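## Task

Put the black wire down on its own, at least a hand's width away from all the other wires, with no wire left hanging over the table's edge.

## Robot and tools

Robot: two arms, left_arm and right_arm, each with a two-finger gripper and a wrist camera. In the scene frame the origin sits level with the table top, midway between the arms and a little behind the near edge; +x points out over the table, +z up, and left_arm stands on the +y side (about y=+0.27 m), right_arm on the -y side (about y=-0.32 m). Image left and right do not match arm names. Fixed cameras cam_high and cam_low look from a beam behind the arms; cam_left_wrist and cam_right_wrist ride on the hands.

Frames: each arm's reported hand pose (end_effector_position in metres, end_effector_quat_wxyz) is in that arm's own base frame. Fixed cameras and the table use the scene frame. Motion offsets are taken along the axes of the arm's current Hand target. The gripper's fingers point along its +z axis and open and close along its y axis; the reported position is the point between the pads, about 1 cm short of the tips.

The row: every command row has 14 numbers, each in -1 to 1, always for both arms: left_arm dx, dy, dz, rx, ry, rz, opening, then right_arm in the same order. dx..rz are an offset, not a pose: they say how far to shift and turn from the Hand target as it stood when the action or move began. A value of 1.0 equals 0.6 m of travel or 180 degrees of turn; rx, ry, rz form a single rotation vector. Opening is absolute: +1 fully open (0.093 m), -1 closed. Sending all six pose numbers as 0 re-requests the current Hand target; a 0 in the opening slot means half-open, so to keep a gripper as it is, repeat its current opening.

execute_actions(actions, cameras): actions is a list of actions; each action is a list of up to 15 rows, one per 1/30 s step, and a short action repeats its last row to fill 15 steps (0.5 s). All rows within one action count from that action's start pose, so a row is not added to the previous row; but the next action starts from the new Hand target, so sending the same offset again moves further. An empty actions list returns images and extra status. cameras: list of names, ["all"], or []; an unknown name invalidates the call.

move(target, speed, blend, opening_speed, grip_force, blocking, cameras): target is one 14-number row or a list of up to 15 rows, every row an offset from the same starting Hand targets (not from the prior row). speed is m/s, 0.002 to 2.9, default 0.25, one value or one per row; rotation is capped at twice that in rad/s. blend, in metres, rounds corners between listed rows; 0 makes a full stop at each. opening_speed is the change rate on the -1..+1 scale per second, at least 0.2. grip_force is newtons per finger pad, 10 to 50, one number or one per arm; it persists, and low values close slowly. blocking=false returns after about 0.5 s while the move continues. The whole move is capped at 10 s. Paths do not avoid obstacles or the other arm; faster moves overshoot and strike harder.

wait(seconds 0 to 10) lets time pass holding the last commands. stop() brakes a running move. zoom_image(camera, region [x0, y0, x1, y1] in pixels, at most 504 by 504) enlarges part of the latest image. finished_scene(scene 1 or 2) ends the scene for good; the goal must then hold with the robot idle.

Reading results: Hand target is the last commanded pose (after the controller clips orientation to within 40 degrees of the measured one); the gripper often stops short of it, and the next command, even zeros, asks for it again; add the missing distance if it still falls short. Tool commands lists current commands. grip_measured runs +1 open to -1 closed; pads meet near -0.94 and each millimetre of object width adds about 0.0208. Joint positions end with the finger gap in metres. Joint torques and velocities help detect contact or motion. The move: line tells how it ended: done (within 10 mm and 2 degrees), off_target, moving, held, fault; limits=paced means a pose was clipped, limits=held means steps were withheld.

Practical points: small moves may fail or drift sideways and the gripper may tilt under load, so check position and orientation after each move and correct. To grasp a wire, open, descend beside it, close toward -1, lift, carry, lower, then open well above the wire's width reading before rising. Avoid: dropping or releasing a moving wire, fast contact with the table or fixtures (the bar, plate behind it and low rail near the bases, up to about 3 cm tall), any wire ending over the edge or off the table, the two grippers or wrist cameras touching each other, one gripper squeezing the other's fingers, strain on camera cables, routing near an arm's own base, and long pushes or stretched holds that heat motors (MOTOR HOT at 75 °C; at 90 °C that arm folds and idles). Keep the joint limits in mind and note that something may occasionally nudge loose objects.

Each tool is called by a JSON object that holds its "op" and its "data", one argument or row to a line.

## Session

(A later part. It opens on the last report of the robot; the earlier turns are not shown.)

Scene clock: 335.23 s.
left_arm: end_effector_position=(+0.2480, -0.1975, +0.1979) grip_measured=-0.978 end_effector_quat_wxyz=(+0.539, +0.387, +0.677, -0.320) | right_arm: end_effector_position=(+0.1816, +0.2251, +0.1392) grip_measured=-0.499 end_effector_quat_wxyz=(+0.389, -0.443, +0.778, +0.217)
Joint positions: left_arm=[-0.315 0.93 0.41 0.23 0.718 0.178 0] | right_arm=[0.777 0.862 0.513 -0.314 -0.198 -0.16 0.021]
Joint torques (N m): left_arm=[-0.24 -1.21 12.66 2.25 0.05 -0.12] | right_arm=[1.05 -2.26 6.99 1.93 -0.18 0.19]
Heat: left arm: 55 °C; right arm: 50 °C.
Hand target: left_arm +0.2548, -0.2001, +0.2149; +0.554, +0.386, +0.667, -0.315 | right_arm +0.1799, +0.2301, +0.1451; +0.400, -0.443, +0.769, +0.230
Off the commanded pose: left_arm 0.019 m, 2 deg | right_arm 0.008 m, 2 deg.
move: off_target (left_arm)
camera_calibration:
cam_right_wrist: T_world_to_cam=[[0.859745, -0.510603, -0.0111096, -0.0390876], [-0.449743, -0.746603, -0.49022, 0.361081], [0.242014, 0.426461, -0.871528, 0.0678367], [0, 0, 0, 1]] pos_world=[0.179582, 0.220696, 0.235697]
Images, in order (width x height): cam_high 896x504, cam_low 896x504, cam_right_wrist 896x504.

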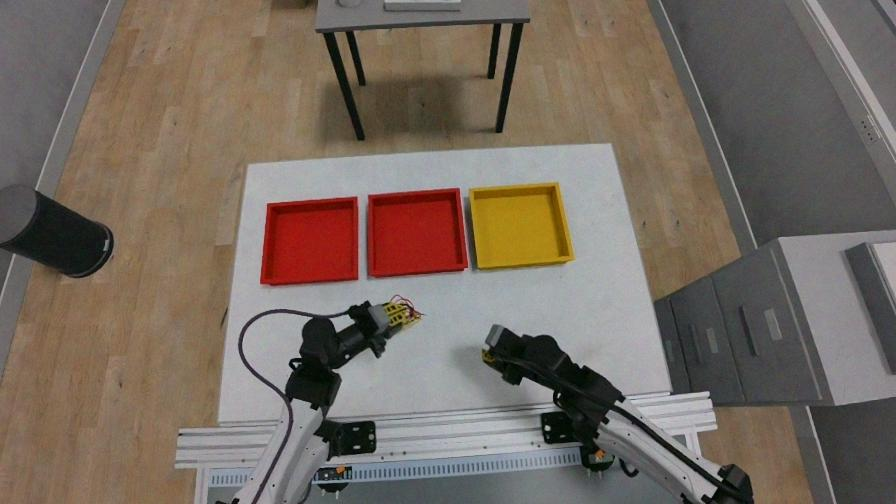

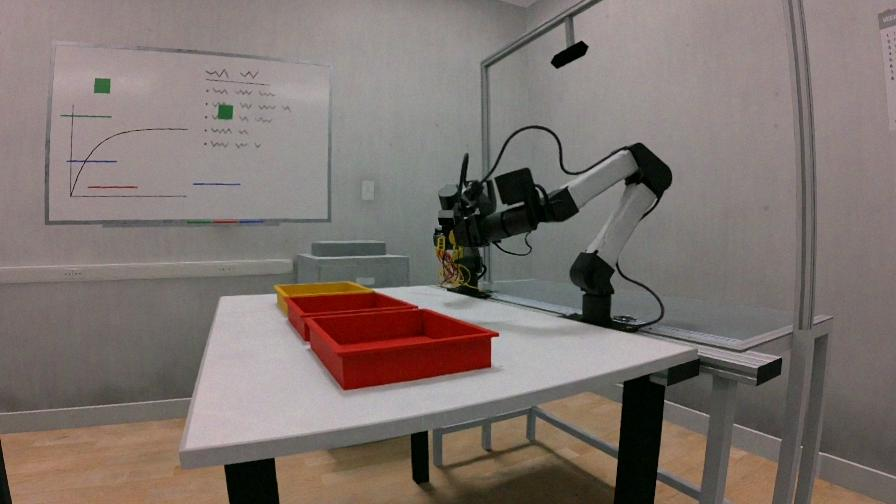

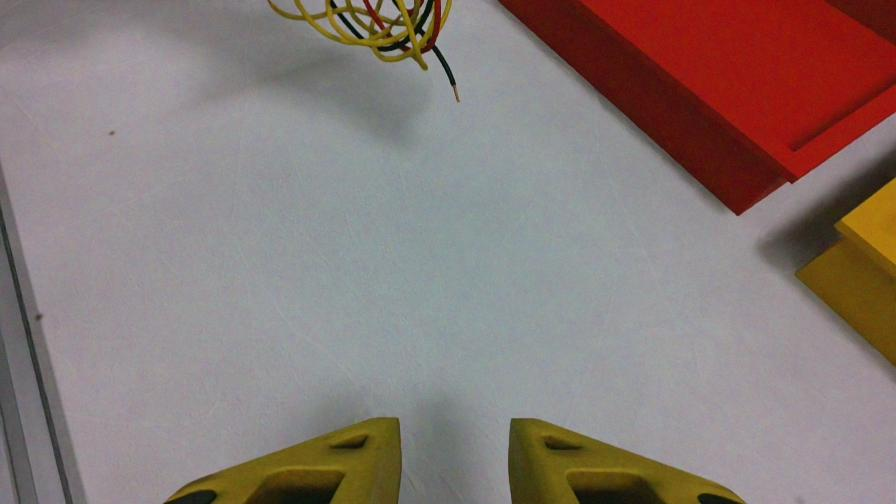

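{"op": "move", "data": {
  "target": [0,0,0,0,0,0,-1,-0.0267,0.0077,0.1402,-0.109,-0.1089,0.4914,-0.3],
  "speed": 0.25,
  "cameras": ["cam_right_wrist","cam_low"]
}}

{"op": "zoom_image", "data": {
  "camera": "cam_right_wrist",
  "region": [250, 130, 650, 430]
}}

Scene clock: 361.27 s.
left_arm: end_effector_position=(+0.2480, -0.1975, +0.1978) grip_measured=-0.978 end_effector_quat_wxyz=(+0.538, +0.387, +0.677, -0.320) | right_arm: end_effector_position=(+0.2135, +0.2993, +0.1021) grip_measured=-0.301 end_effector_quat_wxyz=(+0.155, +0.200, +0.754, +0.606)
Joint positions: left_arm=[-0.315 0.93 0.41 0.23 0.718 0.178 0] | right_arm=[0.863 1.548 0.228 1.096 -0.193 1.535 0.031]
Joint torques (N m): left_arm=[-0.35 -1.01 12.75 2.25 0.08 -0.11] | right_arm=[0.84 -3.34 4.34 2.51 0.28 -0.02]
Heat: left arm: 57 °C; right arm: 49 °C.
Hand target: left_arm +0.2548, -0.2001, +0.2150; +0.554, +0.386, +0.667, -0.315 | right_arm +0.2150, +0.3000, +0.1098; +0.167, +0.199, +0.740, +0.620
Off the commanded pose: left_arm 0.019 m, 2 deg | right_arm 0.008 m, 3 deg.
move: off_target (left_arm, right_arm)
camera_calibration:
cam_right_wrist: T_world_to_cam=[[-0.116708, -0.168406, -0.978784, 0.1758], [-0.989008, 0.109798, 0.0990351, 0.21131], [0.0907907, 0.979584, -0.179369, -0.207834], [0, 0, 0, 1]] pos_world=[0.248374, 0.209995, 0.113865]
Images, in order (width x height): cam_low 896x504, cam_right_wrist 896x504.

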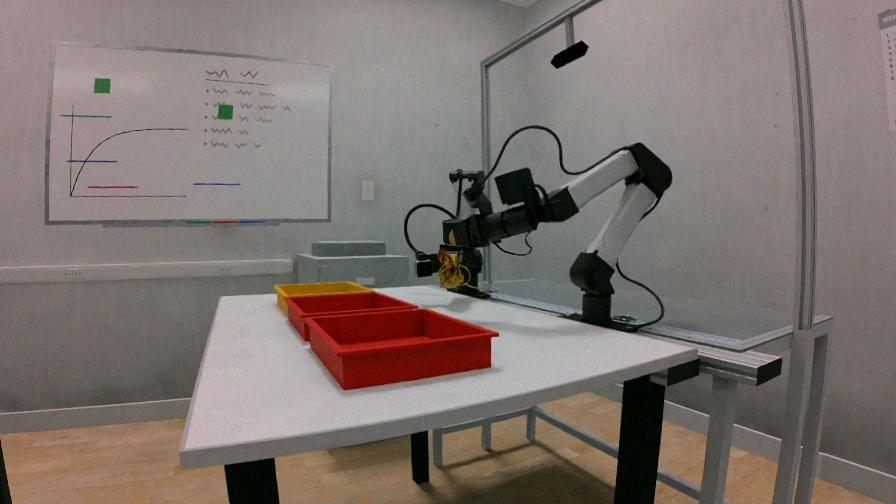

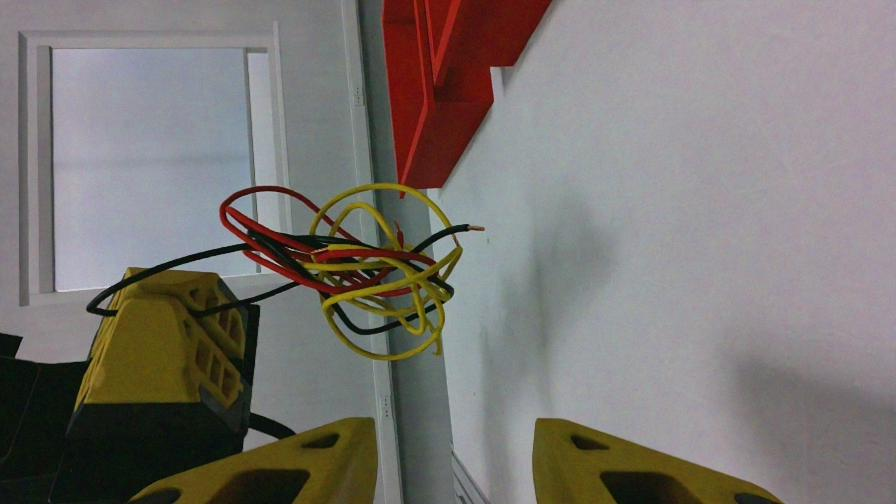

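Scaled by 1.260 from the camera's 896x504 image, which has a finer 1280x720 frame.

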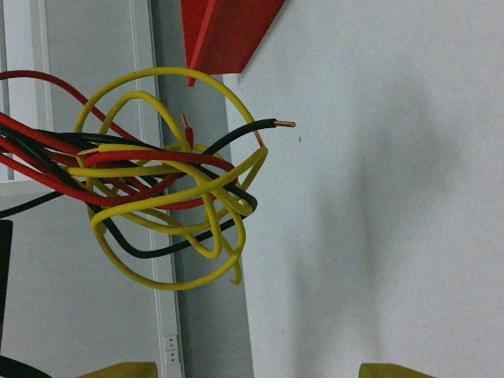

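{"op": "move", "data": {
  "target": [
    [0,0,0,0,0,0,-1,-0.0283,0.147,-0.1267,0.2494,0.1771,-0.432,-0.5],
    [0.1623,0.0015,-0.007,0,0.274,0,-1,-0.0283,0.147,-0.1267,0.2494,0.1771,-0.432,-0.5],
    [0.3127,0.0038,-0.0847,0,0.274,0,-1,-0.0255,0.1767,0.0423,0.2494,0.1771,-0.432,-0.5]
  ],
  "speed": [0.25,0.2,0.08],
  "blend": [0.02,0.02,0],
  "cameras": ["cam_right_wrist","cam_left_wrist"]
}}

{"op": "zoom_image", "data": {
  "camera": "cam_right_wrist",
  "region": [150, 0, 550, 300]
}}

Scene clock: 425.90 s.
left_arm: end_effector_position=(+0.2172, -0.1263, +0.0423) grip_measured=-0.978 end_effector_quat_wxyz=(+0.222, +0.478, +0.841, -0.125) | right_arm: end_effector_position=(+0.2441, +0.3222, +0.2009) grip_measured=-0.499 end_effector_quat_wxyz=(+0.218, -0.412, +0.878, +0.106)
Joint positions: left_arm=[-0.305 1.197 0.539 -0.512 0.333 0.659 0] | right_arm=[0.93 1.651 1.563 -0.994 0.018 0.048 0.021]
Joint torques (N m): left_arm=[0.77 -3.51 5.97 1.41 0.34 0.17] | right_arm=[0.91 -6.01 9.89 1.37 0.25 0.13]
Heat: left arm: 62 °C; right arm: 45 °C.
Hand target: left_arm +0.2150, -0.1249, +0.0401; +0.225, +0.482, +0.837, -0.126 | right_arm +0.2500, +0.3300, +0.2098; +0.234, -0.408, +0.876, +0.109
Off the commanded pose: left_arm 0.003 m, 1 deg | right_arm 0.013 m, 2 deg.
move: off_target (right_arm)
camera_calibration:
cam_left_wrist: T_world_to_cam=[[-0.867517, -0.497372, 0.0059234, 0.12427], [-0.496359, 0.864854, -0.0752037, 0.258585], [0.0322814, -0.0681806, -0.997151, 0.11637], [0, 0, 0, 1]] pos_world=[0.2324, -0.153895, 0.134749]
cam_right_wrist: T_world_to_cam=[[0.76767, -0.640415, -0.0234588, 0.0242371], [-0.64003, -0.764336, -0.0784296, 0.461334], [0.0322971, 0.0752225, -0.996644, 0.254551], [0, 0, 0, 1]] pos_world=[0.26844, 0.348988, 0.290448]
Images, in order (width x height): cam_left_wrist 896x504, cam_right_wrist 896x504.

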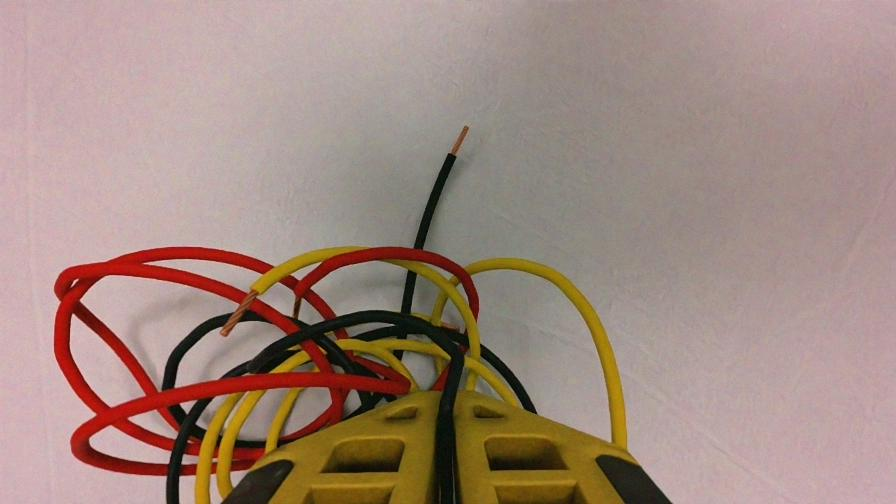

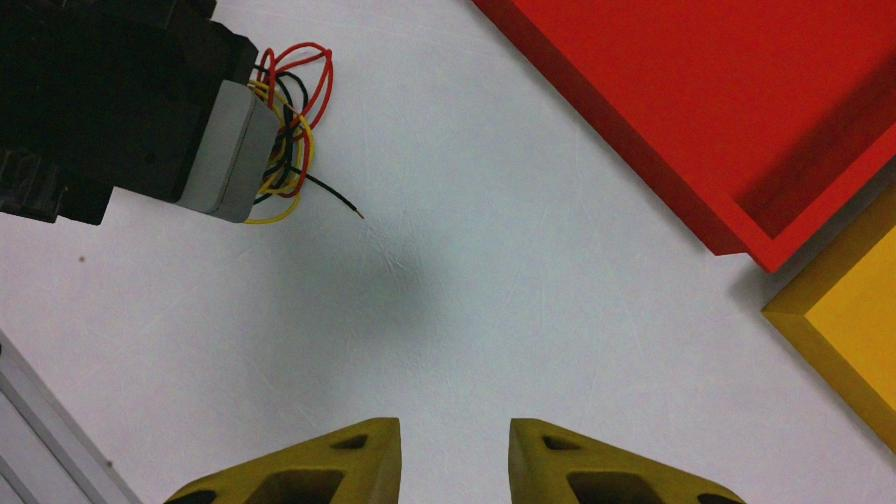

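Scaled by 1.260 from the camera's 896x504 image, which has a finer 1280x720 frame.

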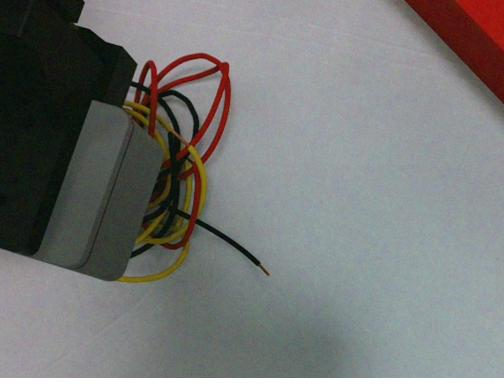

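{"op": "zoom_image", "data": {
  "camera": "cam_right_wrist",
  "region": [230, 30, 370, 240]
}}

{"op": "zoom_image", "data": {
  "camera": "cam_left_wrist",
  "region": [30, 220, 480, 504]
}}

Scaled by 2.400 from the camera's 896x504 image, which has a finer 1280x720 frame.

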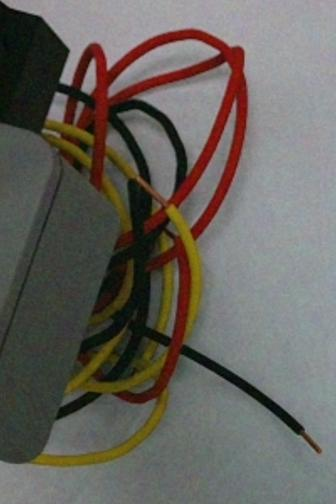

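Scaled by 1.120 from the camera's 896x504 image, which has a finer 1280x720 frame.

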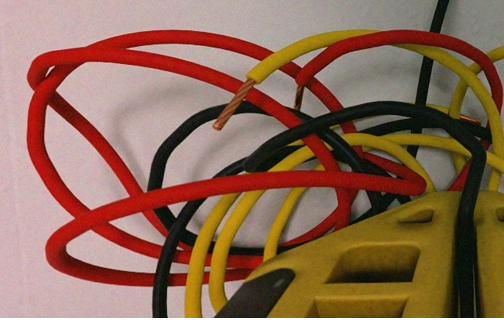

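{"op": "move", "data": {
  "target": [
    [0.0108,0,0.0188,0,0,0,-1,0,0,0,0,0,0,-0.5],
    [0.0108,0,0.0188,0,0,0,-0.6,0,0,0,0,0,0,-0.5],
    [0.0108,0,-0.22,0,0,0,-0.6,0,0,0,0,0,0,-0.5]
  ],
  "speed": [0.05,0.05,0.12],
  "cameras": ["cam_right_wrist","cam_left_wrist"]
}}

{"op": "zoom_image", "data": {
  "camera": "cam_right_wrist",
  "region": [150, 0, 450, 280]
}}

{"op": "zoom_image", "data": {
  "camera": "cam_left_wrist",
  "region": [150, 200, 600, 504]
}}

Scene clock: 507.17 s.
left_arm: end_effector_position=(+0.1733, -0.0620, +0.1392) grip_measured=-0.603 end_effector_quat_wxyz=(+0.206, +0.475, +0.846, -0.129) | right_arm: end_effector_position=(+0.2441, +0.3222, +0.2009) grip_measured=-0.499 end_effector_quat_wxyz=(+0.218, -0.412, +0.878, +0.106)
Joint positions: left_arm=[0.057 0.959 0.839 -1.225 0.44 1.029 0.016] | right_arm=[0.93 1.651 1.563 -0.994 0.018 0.048 0.021]
Joint torques (N m): left_arm=[0.58 -1.32 11.21 0.87 0.54 0.15] | right_arm=[0.77 -5.96 9.7 1.33 0.17 0.2]
Heat: left arm: 55 °C; right arm: 49 °C.
Hand target: left_arm +0.1784, -0.0636, +0.1514; +0.226, +0.482, +0.837, -0.126 | right_arm +0.2500, +0.3300, +0.2098; +0.234, -0.408, +0.876, +0.109
Off the commanded pose: left_arm 0.013 m, 3 deg | right_arm 0.013 m, 2 deg.
move: off_target (left_arm, right_arm)
camera_calibration:
cam_left_wrist: T_world_to_cam=[[-0.864862, -0.501143, 0.0294704, 0.113507], [-0.502009, 0.86333, -0.0514688, 0.186091], [0.000350592, -0.0593079, -0.99824, 0.225105], [0, 0, 0, 1]] pos_world=[0.191508, -0.0904239, 0.230942]
cam_right_wrist: T_world_to_cam=[[0.767494, -0.640621, -0.0236182, 0.024325], [-0.640247, -0.764154, -0.078436, 0.461394], [0.0321999, 0.0753206, -0.996639, 0.254538], [0, 0, 0, 1]] pos_world=[0.268541, 0.348987, 0.290447]
Images, in order (width x height): cam_left_wrist 896x504, cam_right_wrist 896x504.

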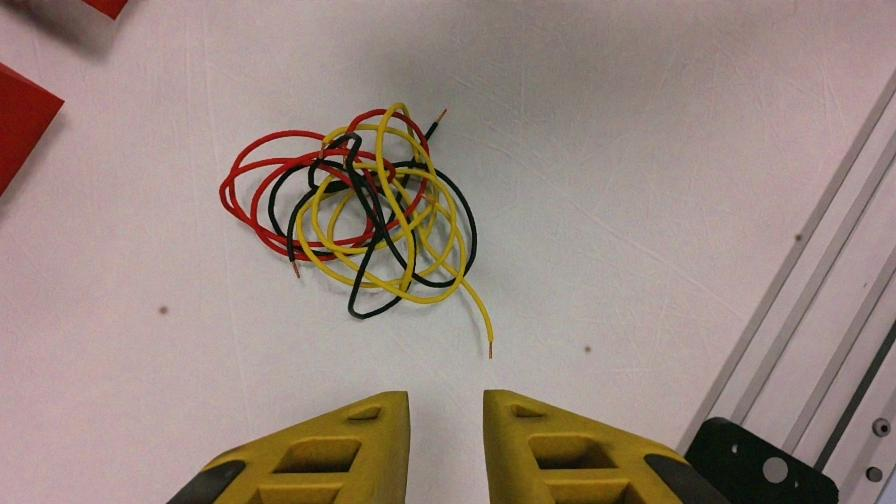

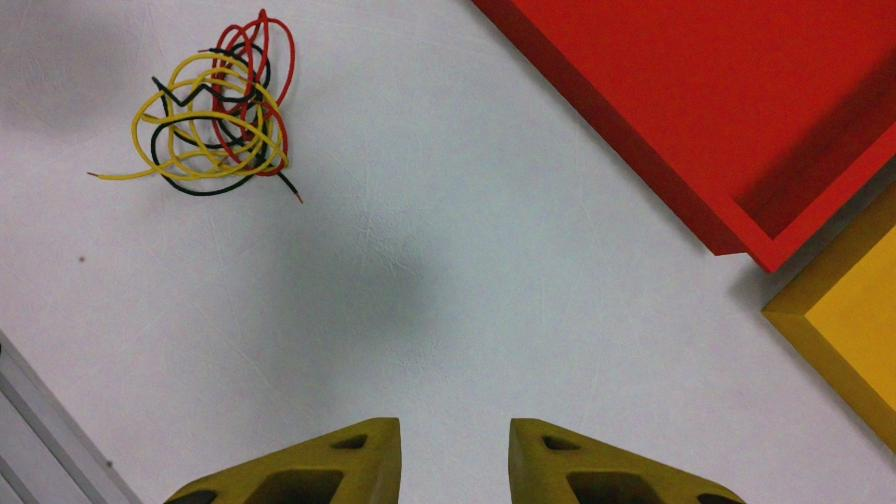

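Scaled by 1.680 from the camera's 896x504 image, which has a finer 1280x720 frame.

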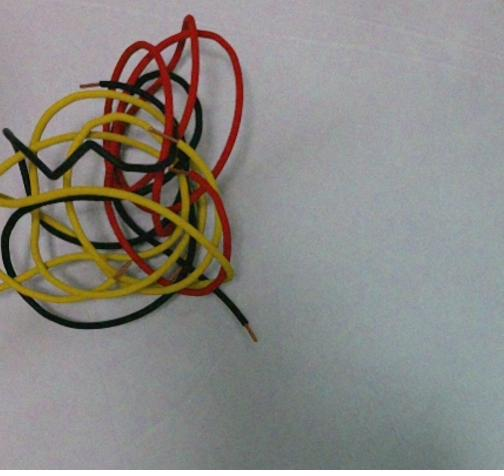

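Scaled by 1.120 from the camera's 896x504 image, which has a finer 1280x720 frame.

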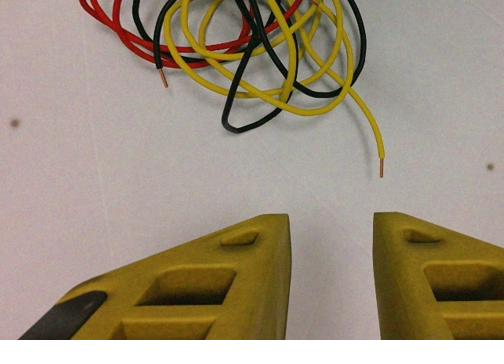

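{"op": "zoom_image", "data": {
  "camera": "cam_left_wrist",
  "region": [200, 90, 520, 370]
}}

{"op": "zoom_image", "data": {
  "camera": "cam_right_wrist",
  "region": [70, 0, 330, 220]
}}

Scaled by 1.575 from the camera's 896x504 image, which has a finer 1280x720 frame.

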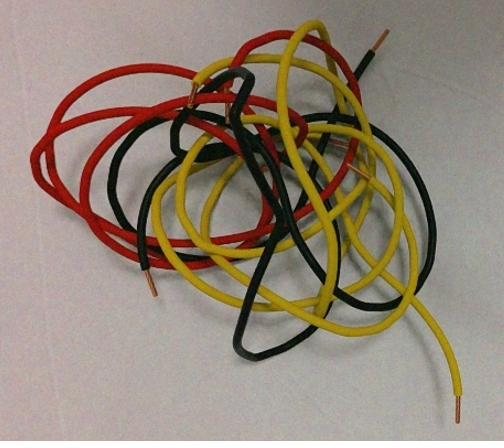

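Scaled by 1.938 from the camera's 896x504 image, which has a finer 1280x720 frame.

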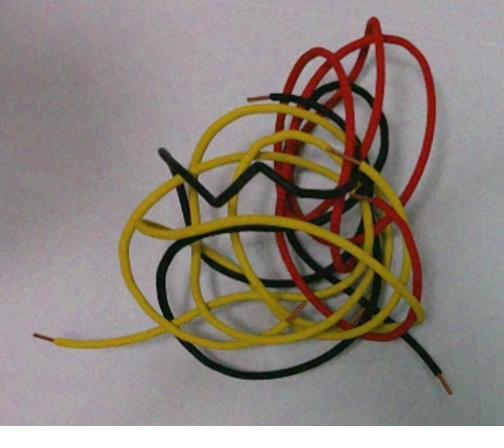

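{"op": "zoom_image", "data": {
  "camera": "cam_right_wrist",
  "region": [190, 90, 330, 220]
}}

{"op": "zoom_image", "data": {
  "camera": "cam_left_wrist",
  "region": [320, 90, 480, 200]
}}

Scaled by 3.600 from the camera's 896x504 image, which has a finer 1280x720 frame.

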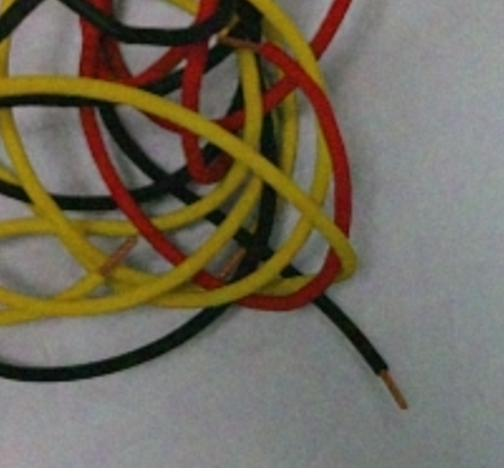

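Scaled by 3.150 from the camera's 896x504 image, which has a finer 1280x720 frame.

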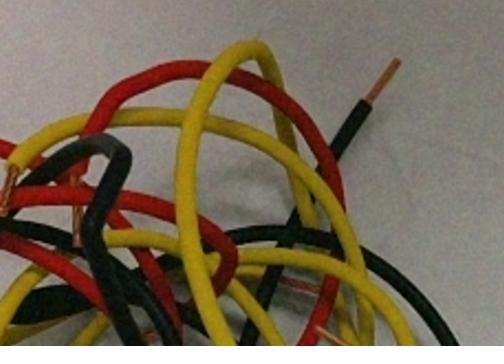

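{"op": "move", "data": {
  "target": [0.0108,0,-0.22,0,0,0,-0.6,0.0368,0.1425,0.189,0,-0.0833,0,-0.45],
  "speed": 0.15,
  "cameras": ["cam_right_wrist","cam_left_wrist"]
}}

{"op": "zoom_image", "data": {
  "camera": "cam_right_wrist",
  "region": [250, 0, 650, 300]
}}

Scene clock: 594.70 s.
left_arm: end_effector_position=(+0.1433, -0.0034, +0.2560) grip_measured=-0.603 end_effector_quat_wxyz=(+0.270, +0.440, +0.855, +0.051) | right_arm: end_effector_position=(+0.2064, +0.4108, +0.1027) grip_measured=-0.451 end_effector_quat_wxyz=(+0.339, -0.397, +0.838, +0.161)
Joint positions: left_arm=[0.364 0.8 1.259 -1.57 0.328 1.239 0.016] | right_arm=[1.179 1.734 1.103 -0.192 0.203 0.214 0.024]
Joint torques (N m): left_arm=[-0.13 1.36 8.84 1.31 0.18 -0.18] | right_arm=[0.5 -6.74 6.46 1.82 0.33 0.18]
Heat: left arm: 65 °C; right arm: 50 °C.
Hand target: left_arm +0.1418, -0.0022, +0.2626; +0.226, +0.482, +0.837, -0.126 | right_arm +0.2088, +0.4136, +0.1005; +0.347, -0.390, +0.838, +0.161
Off the commanded pose: left_arm 0.007 m, 22 deg | right_arm 0.004 m, 1 deg.
joint sent to its limit (left arm) — joint 4 (wrist pitch), lower limit. The joint targets are off in orientation, not in position.
move: off_target (left_arm)
camera_calibration:
cam_left_wrist: T_world_to_cam=[[-0.737925, -0.595423, -0.317708, 0.183917], [-0.625131, 0.780447, -0.0106897, 0.13329], [0.254319, 0.190721, -0.948128, 0.296773], [0, 0, 0, 1]] pos_world=[0.143566, -0.0511181, 0.341235]
cam_right_wrist: T_world_to_cam=[[0.774345, -0.632517, -0.0176386, 0.102376], [-0.597006, -0.721066, -0.351636, 0.498666], [0.209697, 0.282818, -0.935971, 0.0230613], [0, 0, 0, 1]] pos_world=[0.213596, 0.417803, 0.198739]
Images, in order (width x height): cam_left_wrist 896x504, cam_right_wrist 896x504.

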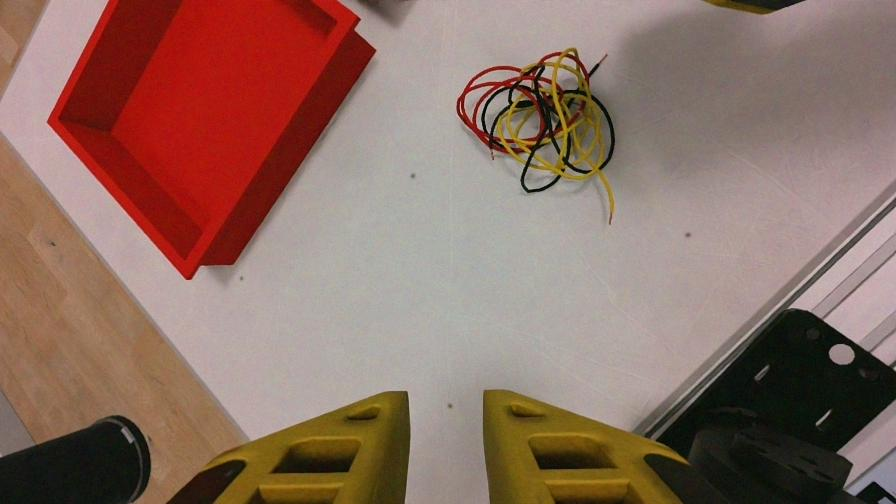

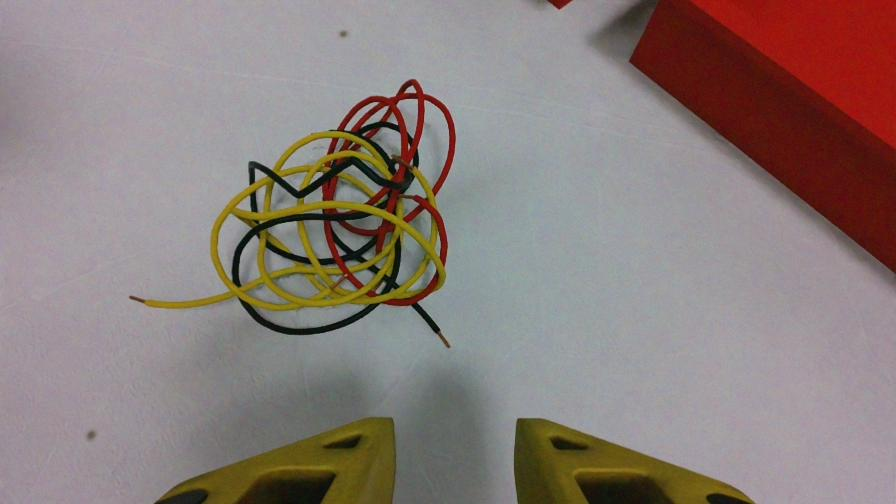

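Scaled by 1.260 from the camera's 896x504 image, which has a finer 1280x720 frame.

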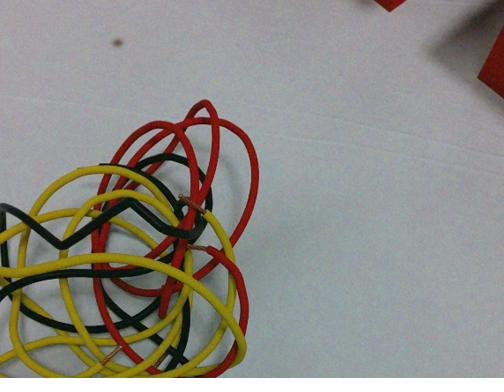

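{"op": "zoom_image", "data": {
  "camera": "cam_right_wrist",
  "region": [330, 170, 490, 360]
}}

Scaled by 2.653 from the camera's 896x504 image, which has a finer 1280x720 frame.

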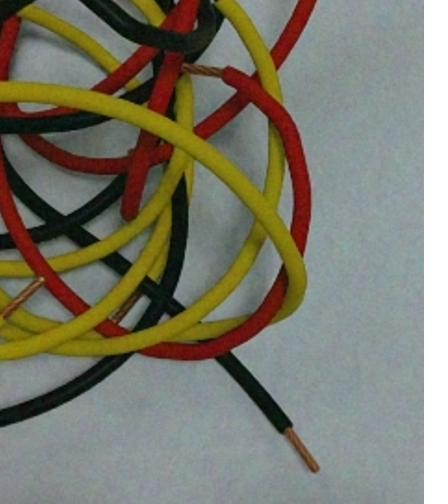

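{"op": "move", "data": {
  "target": [0,0,0,0,0,0,-0.6,-0.0057,0.0072,0.146,0,0,0,-0.45],
  "speed": 0.08,
  "cameras": ["cam_right_wrist"]
}}

{"op": "zoom_image", "data": {
  "camera": "cam_right_wrist",
  "region": [250, 230, 650, 504]
}}

Scene clock: 615.03 s.
left_arm: end_effector_position=(+0.1433, -0.0033, +0.2560) grip_measured=-0.603 end_effector_quat_wxyz=(+0.270, +0.440, +0.855, +0.051) | right_arm: end_effector_position=(+0.2371, +0.4540, +0.0327) grip_measured=-0.451 end_effector_quat_wxyz=(+0.332, -0.397, +0.843, +0.145)
Joint positions: left_arm=[0.364 0.8 1.259 -1.57 0.328 1.239 0.016] | right_arm=[1.156 2.047 1.239 -0.043 0.204 0.199 0.024]
Joint torques (N m): left_arm=[-0.28 1.4 8.85 1.31 0.17 -0.16] | right_arm=[-1.11 -8.53 9.16 1.79 -0.01 0.03]
Heat: left arm: 63 °C; right arm: 49 °C.
Hand target: left_arm +0.1418, -0.0022, +0.2626; +0.225, +0.482, +0.837, -0.126 | right_arm +0.2468, +0.4656, +0.0408; +0.346, -0.390, +0.838, +0.161
Off the commanded pose: left_arm 0.007 m, 22 deg | right_arm 0.017 m, 3 deg.
joint sent to its limit (left arm) — joint 4 (wrist pitch), lower limit. The joint targets are off in orientation, not in position.
move: off_target (left_arm, right_arm)
camera_calibration:
cam_right_wrist: T_world_to_cam=[[0.766245, -0.642548, 0.000901881, 0.110483], [-0.607182, -0.724529, -0.326171, 0.526644], [0.210234, 0.24938, -0.94531, -0.0456643], [0, 0, 0, 1]] pos_world=[0.244712, 0.463947, 0.12851]
Images, in order (width x height): cam_right_wrist 896x504.

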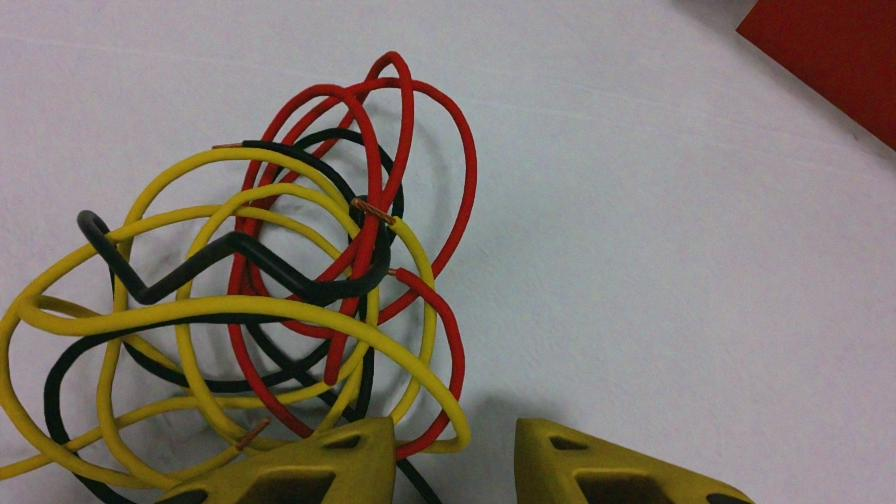

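Scaled by 1.260 from the camera's 896x504 image, which has a finer 1280x720 frame.

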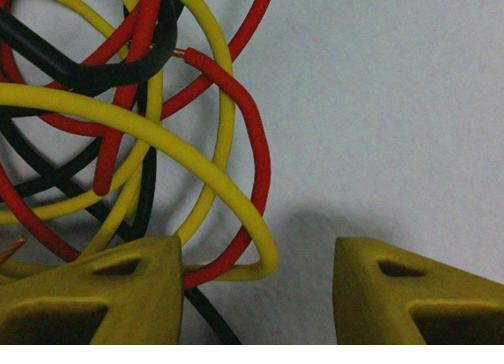

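{"op": "move", "data": {
  "target": [0,0,0,0,0,0,-0.6,-0.026,0.0037,0.0063,0,0,0,-0.45],
  "speed": 0.06,
  "cameras": ["cam_right_wrist"]
}}

{"op": "zoom_image", "data": {
  "camera": "cam_right_wrist",
  "region": [250, 230, 650, 504]
}}

Scene clock: 622.73 s.
left_arm: end_effector_position=(+0.1433, -0.0033, +0.2560) grip_measured=-0.603 end_effector_quat_wxyz=(+0.270, +0.440, +0.855, +0.051) | right_arm: end_effector_position=(+0.2465, +0.4711, +0.0458) grip_measured=-0.451 end_effector_quat_wxyz=(+0.343, -0.393, +0.839, +0.154)
Joint positions: left_arm=[0.364 0.8 1.259 -1.57 0.328 1.239 0.016] | right_arm=[1.153 2.077 1.325 -0.069 0.203 0.197 0.024]
Joint torques (N m): left_arm=[-0.09 1.35 8.83 1.3 0.21 -0.19] | right_arm=[-0.9 -8.59 9.61 1.56 0.02 0.04]
Heat: left arm: 62 °C; right arm: 49 °C.
Hand target: left_arm +0.1418, -0.0022, +0.2626; +0.225, +0.482, +0.837, -0.126 | right_arm +0.2540, +0.4776, +0.0492; +0.347, -0.390, +0.838, +0.161
Off the commanded pose: left_arm 0.007 m, 22 deg | right_arm 0.010 m, 1 deg.
joint sent to its limit (left arm) — joint 4 (wrist pitch), lower limit. The joint targets are off in orientation, not in position.
move: off_target (left_arm)
camera_calibration:
cam_right_wrist: T_world_to_cam=[[0.765798, -0.643049, -0.00635625, 0.114999], [-0.603439, -0.715139, -0.352757, 0.544899], [0.222295, 0.273976, -0.935693, -0.0546058], [0, 0, 0, 1]] pos_world=[0.252886, 0.478589, 0.141854]
Images, in order (width x height): cam_right_wrist 896x504.

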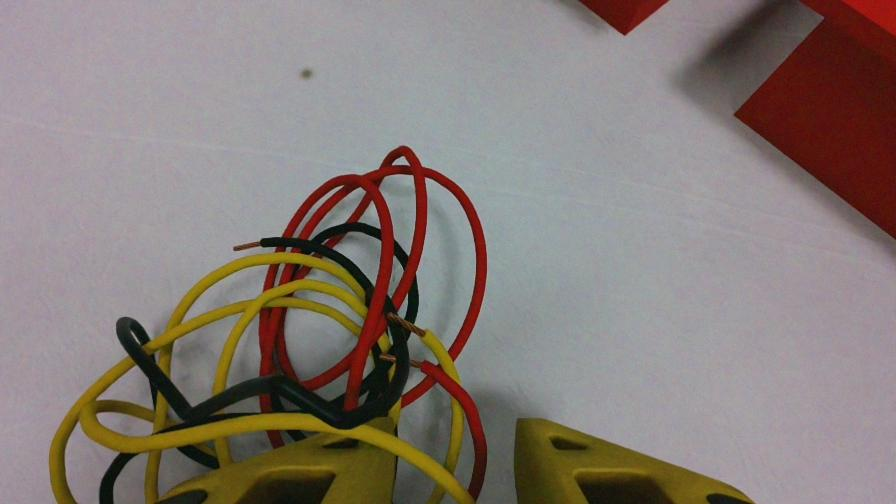

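Scaled by 1.260 from the camera's 896x504 image, which has a finer 1280x720 frame.

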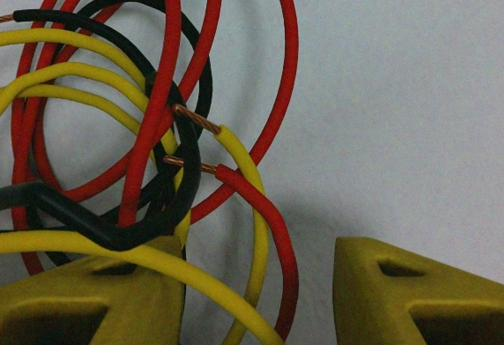

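{"op": "move", "data": {
  "target": [0,0,0,0,0,0,-0.6,0,0,0,0,0,0,-1],
  "cameras": ["cam_right_wrist"]
}}

{"op": "zoom_image", "data": {
  "camera": "cam_right_wrist",
  "region": [250, 230, 650, 504]
}}

Scene clock: 629.83 s.
left_arm: end_effector_position=(+0.1433, -0.0033, +0.2560) grip_measured=-0.603 end_effector_quat_wxyz=(+0.270, +0.440, +0.855, +0.051) | right_arm: end_effector_position=(+0.2462, +0.4711, +0.0456) grip_measured=-0.983 end_effector_quat_wxyz=(+0.342, -0.394, +0.839, +0.154)
Joint positions: left_arm=[0.364 0.8 1.259 -1.57 0.328 1.239 0.016] | right_arm=[1.153 2.077 1.325 -0.07 0.201 0.196 0]
Joint torques (N m): left_arm=[-0.05 1.47 8.72 1.31 0.21 -0.17] | right_arm=[-0.92 -8.75 9.39 1.55 0.03 -0.01]
Heat: left arm: 62 °C; right arm: 51 °C.
Hand target: left_arm +0.1418, -0.0022, +0.2626; +0.225, +0.482, +0.837, -0.126 | right_arm +0.2540, +0.4776, +0.0492; +0.346, -0.390, +0.838, +0.161
Off the commanded pose: left_arm 0.007 m, 22 deg | right_arm 0.011 m, 1 deg.
joint sent to its limit (left arm) — joint 4 (wrist pitch), lower limit. The joint targets are off in orientation, not in position.
move: off_target (left_arm, right_arm)
camera_calibration:
cam_right_wrist: T_world_to_cam=[[0.766605, -0.642082, -0.00684473, 0.114619], [-0.60297, -0.716161, -0.351482, 0.544973], [0.220779, 0.273575, -0.936169, -0.0541377], [0, 0, 0, 1]] pos_world=[0.252687, 0.478694, 0.141651]
Images, in order (width x height): cam_right_wrist 896x504.

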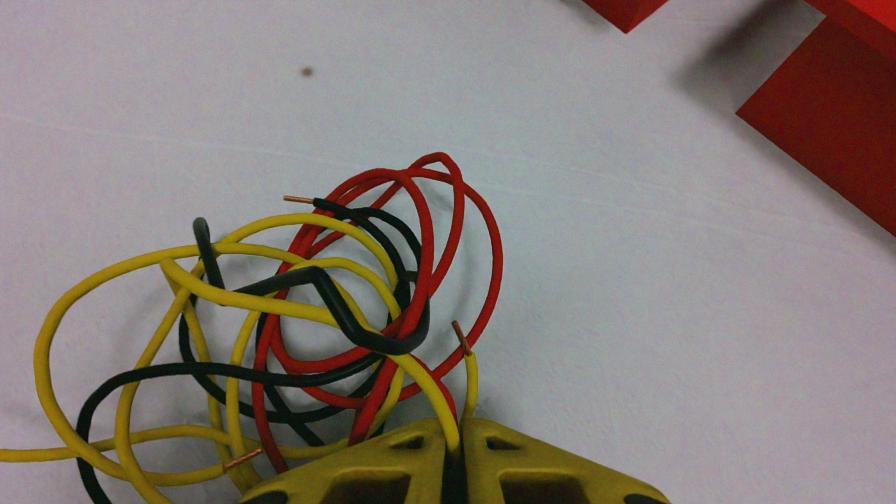

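Scaled by 1.260 from the camera's 896x504 image, which has a finer 1280x720 frame.

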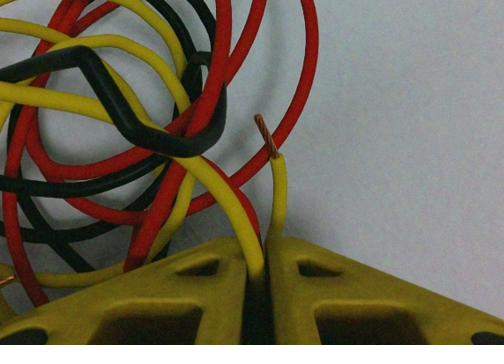

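{"op": "move", "data": {
  "target": [0.1045,0.0612,0.2238,-0.0678,-0.0825,-0.0884,-0.3,0,0,0,0,0,0,-1],
  "speed": 0.15,
  "cameras": ["cam_left_wrist"]
}}

{"op": "zoom_image", "data": {
  "camera": "cam_left_wrist",
  "region": [300, 60, 700, 360]
}}

Scene clock: 659.80 s.
left_arm: end_effector_position=(+0.1794, +0.0086, +0.1170) grip_measured=-0.303 end_effector_quat_wxyz=(+0.354, +0.313, +0.873, -0.121) | right_arm: end_effector_position=(+0.2462, +0.4711, +0.0456) grip_measured=-0.983 end_effector_quat_wxyz=(+0.342, -0.394, +0.839, +0.154)
Joint positions: left_arm=[0.746 0.907 0.628 -1.148 0.756 1.378 0.031] | right_arm=[1.153 2.077 1.325 -0.07 0.201 0.196 0]
Joint torques (N m): left_arm=[0.17 0.27 6.24 0.83 0.71 0.05] | right_arm=[-1.02 -8.76 9.52 1.6 0 -0.03]
Heat: left arm: 61 °C; right arm: 53 °C.
Hand target: left_arm +0.1807, +0.0059, +0.1151; +0.361, +0.315, +0.868, -0.127 | right_arm +0.2540, +0.4776, +0.0492; +0.346, -0.390, +0.838, +0.161
Off the commanded pose: left_arm 0.004 m, 1 deg | right_arm 0.011 m, 1 deg.
move: off_target (right_arm)
camera_calibration:
cam_left_wrist: T_world_to_cam=[[-0.6466, -0.762786, -0.00819152, 0.122454], [-0.720931, 0.61456, -0.320273, 0.199931], [0.249334, -0.201183, -0.94729, 0.157728], [0, 0, 0, 1]] pos_world=[0.183989, 0.00226881, 0.21445]
Images, in order (width x height): cam_left_wrist 896x504.

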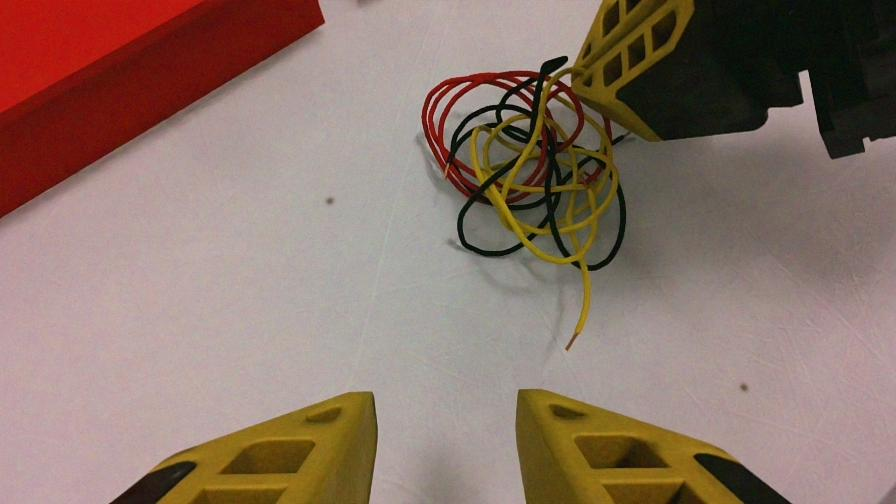

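Scaled by 1.260 from the camera's 896x504 image, which has a finer 1280x720 frame.

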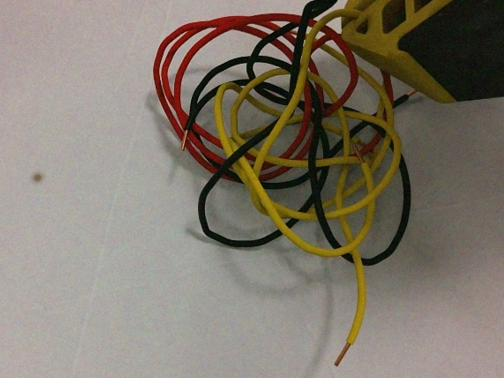

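{"op": "move", "data": {
  "target": [0.0022,-0.014,0.19,0,0,0,-0.3,0,0,0,0,0,0,-1],
  "speed": 0.1,
  "cameras": ["cam_left_wrist","cam_right_wrist"]
}}

{"op": "zoom_image", "data": {
  "camera": "cam_left_wrist",
  "region": [250, 204, 650, 504]
}}

Scene clock: 675.70 s.
left_arm: end_effector_position=(+0.2374, -0.0507, +0.0375) grip_measured=-0.303 end_effector_quat_wxyz=(+0.362, +0.318, +0.867, -0.128) | right_arm: end_effector_position=(+0.2461, +0.4710, +0.0455) grip_measured=-0.983 end_effector_quat_wxyz=(+0.342, -0.394, +0.839, +0.154)
Joint positions: left_arm=[0.174 1.045 0.293 -0.242 0.571 0.703 0.031] | right_arm=[1.153 2.077 1.325 -0.071 0.201 0.196 0]
Joint torques (N m): left_arm=[-0.43 -0.83 6.24 1.78 0.35 -0.12] | right_arm=[-0.98 -8.5 9.24 1.58 0.03 0.03]
Heat: left arm: 59 °C; right arm: 54 °C.
Hand target: left_arm +0.2370, -0.0512, +0.0337; +0.361, +0.315, +0.868, -0.127 | right_arm +0.2540, +0.4776, +0.0492; +0.347, -0.390, +0.838, +0.161
Off the commanded pose: left_arm 0.004 m, 0 deg | right_arm 0.011 m, 1 deg.
move: off_target (right_arm)
camera_calibration:
cam_left_wrist: T_world_to_cam=[[-0.658218, -0.752808, -0.00538392, 0.117238], [-0.706541, 0.620202, -0.340807, 0.250311], [0.259901, -0.220521, -0.940118, 0.0522184], [0, 0, 0, 1]] pos_world=[0.240452, -0.0554701, 0.13503]
cam_right_wrist: T_world_to_cam=[[0.766625, -0.642061, -0.00659917, 0.114504], [-0.60305, -0.71644, -0.350778, 0.544921], [0.220493, 0.272895, -0.936436, -0.0537698], [0, 0, 0, 1]] pos_world=[0.252688, 0.478595, 0.14155]
Images, in order (width x height): cam_left_wrist 896x504, cam_right_wrist 896x504.

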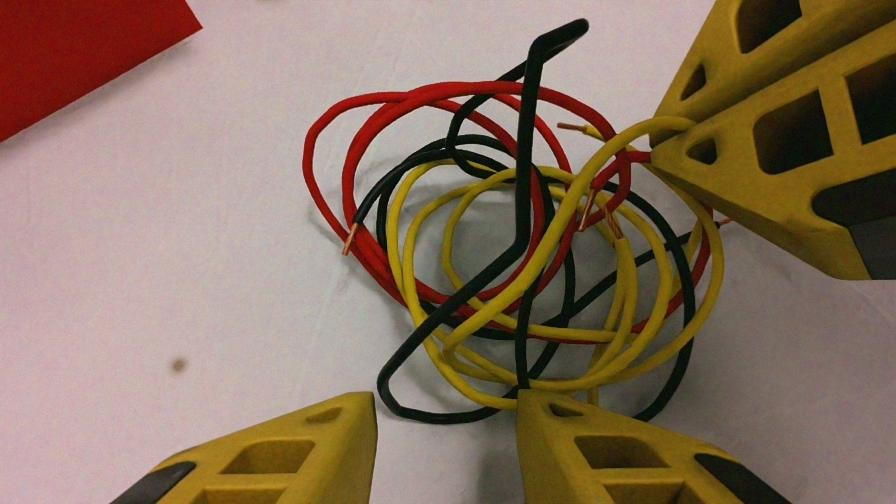

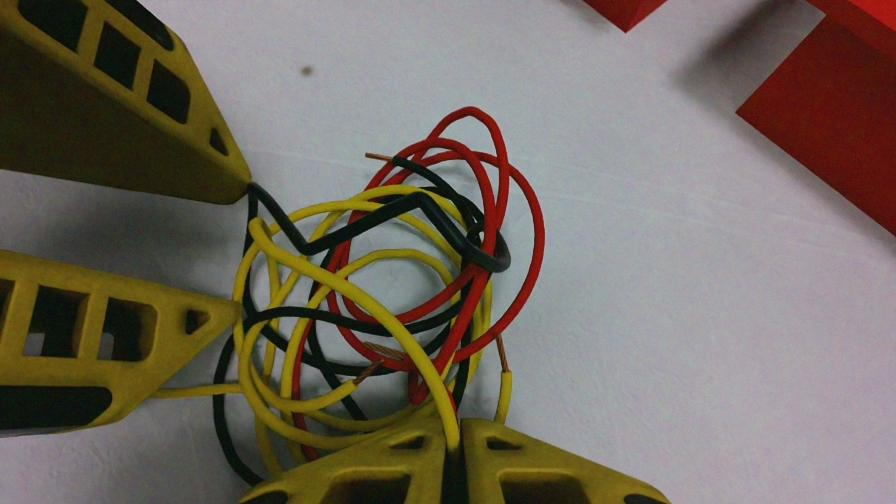

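Scaled by 1.260 from the camera's 896x504 image, which has a finer 1280x720 frame.

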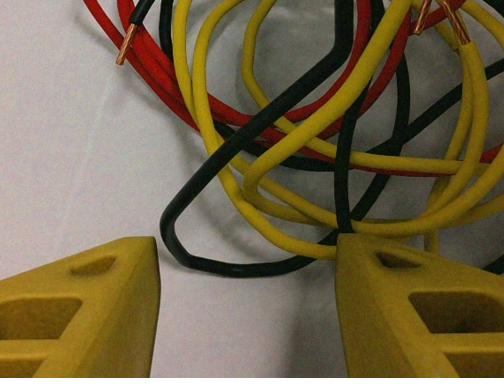

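{"op": "move", "data": {
  "target": [
    [0,0.0167,0.005,0,0,0,-0.3,0,0,0,0,0,0,-1],
    [0,0.0167,0.005,0,0,0,-1,0,0,0,0,0,0,-1]
  ],
  "speed": 0.05,
  "cameras": ["cam_left_wrist","cam_right_wrist"]
}}

{"op": "zoom_image", "data": {
  "camera": "cam_left_wrist",
  "region": [250, 204, 650, 504]
}}

Scene clock: 687.40 s.
left_arm: end_effector_position=(+0.2400, -0.0474, +0.0295) grip_measured=-0.978 end_effector_quat_wxyz=(+0.355, +0.308, +0.872, -0.137) | right_arm: end_effector_position=(+0.2461, +0.4710, +0.0455) grip_measured=-0.983 end_effector_quat_wxyz=(+0.342, -0.394, +0.839, +0.154)
Joint positions: left_arm=[0.195 1.111 0.292 -0.202 0.585 0.705 0] | right_arm=[1.153 2.077 1.325 -0.071 0.201 0.196 0]
Joint torques (N m): left_arm=[0.47 -0.84 8.35 1.65 0.34 0.16] | right_arm=[-0.84 -8.64 9.57 1.59 0.05 0.01]
Heat: left arm: 57 °C; right arm: 54 °C.
Hand target: left_arm +0.2450, -0.0448, +0.0314; +0.361, +0.315, +0.868, -0.127 | right_arm +0.2540, +0.4776, +0.0492; +0.347, -0.390, +0.838, +0.161
Off the commanded pose: left_arm 0.006 m, 2 deg | right_arm 0.011 m, 1 deg.
move: off_target (right_arm)
camera_calibration:
cam_left_wrist: T_world_to_cam=[[-0.648856, -0.760601, 0.0217199, 0.117911], [-0.721694, 0.606119, -0.334331, 0.250198], [0.241128, -0.232608, -0.942205, 0.0487601], [0, 0, 0, 1]] pos_world=[0.245317, -0.0506245, 0.12703]
cam_right_wrist: T_world_to_cam=[[0.766625, -0.642061, -0.00659917, 0.114504], [-0.60305, -0.71644, -0.350778, 0.544921], [0.220493, 0.272895, -0.936436, -0.0537698], [0, 0, 0, 1]] pos_world=[0.252688, 0.478595, 0.14155]
Images, in order (width x height): cam_left_wrist 896x504, cam_right_wrist 896x504.

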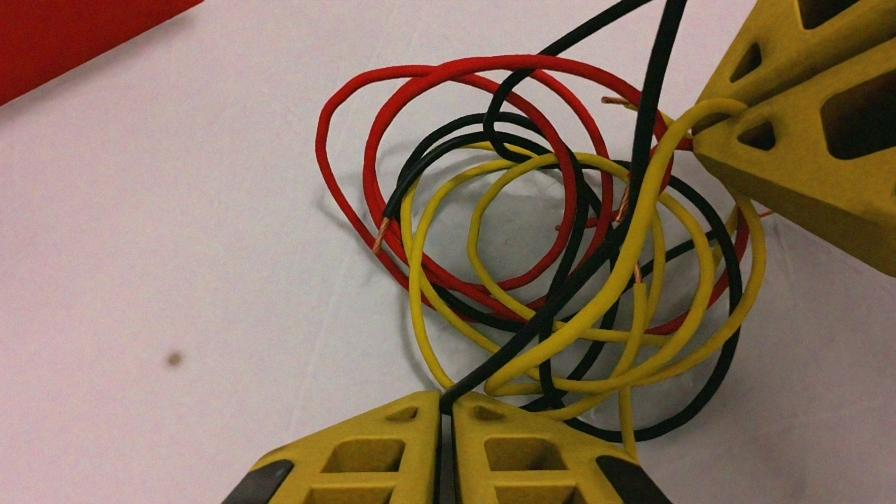

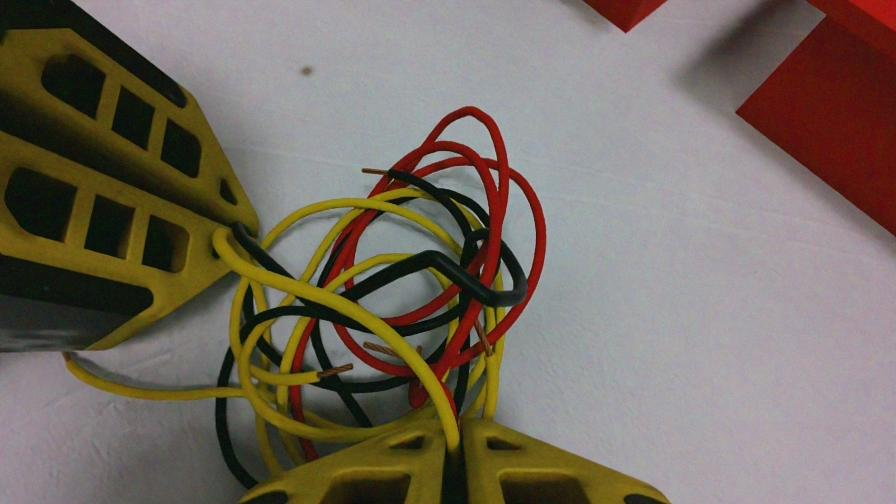

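Scaled by 1.260 from the camera's 896x504 image, which has a finer 1280x720 frame.

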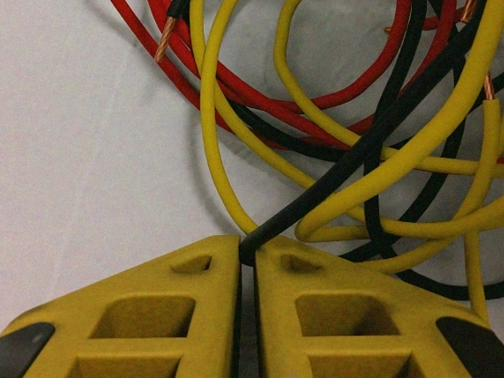

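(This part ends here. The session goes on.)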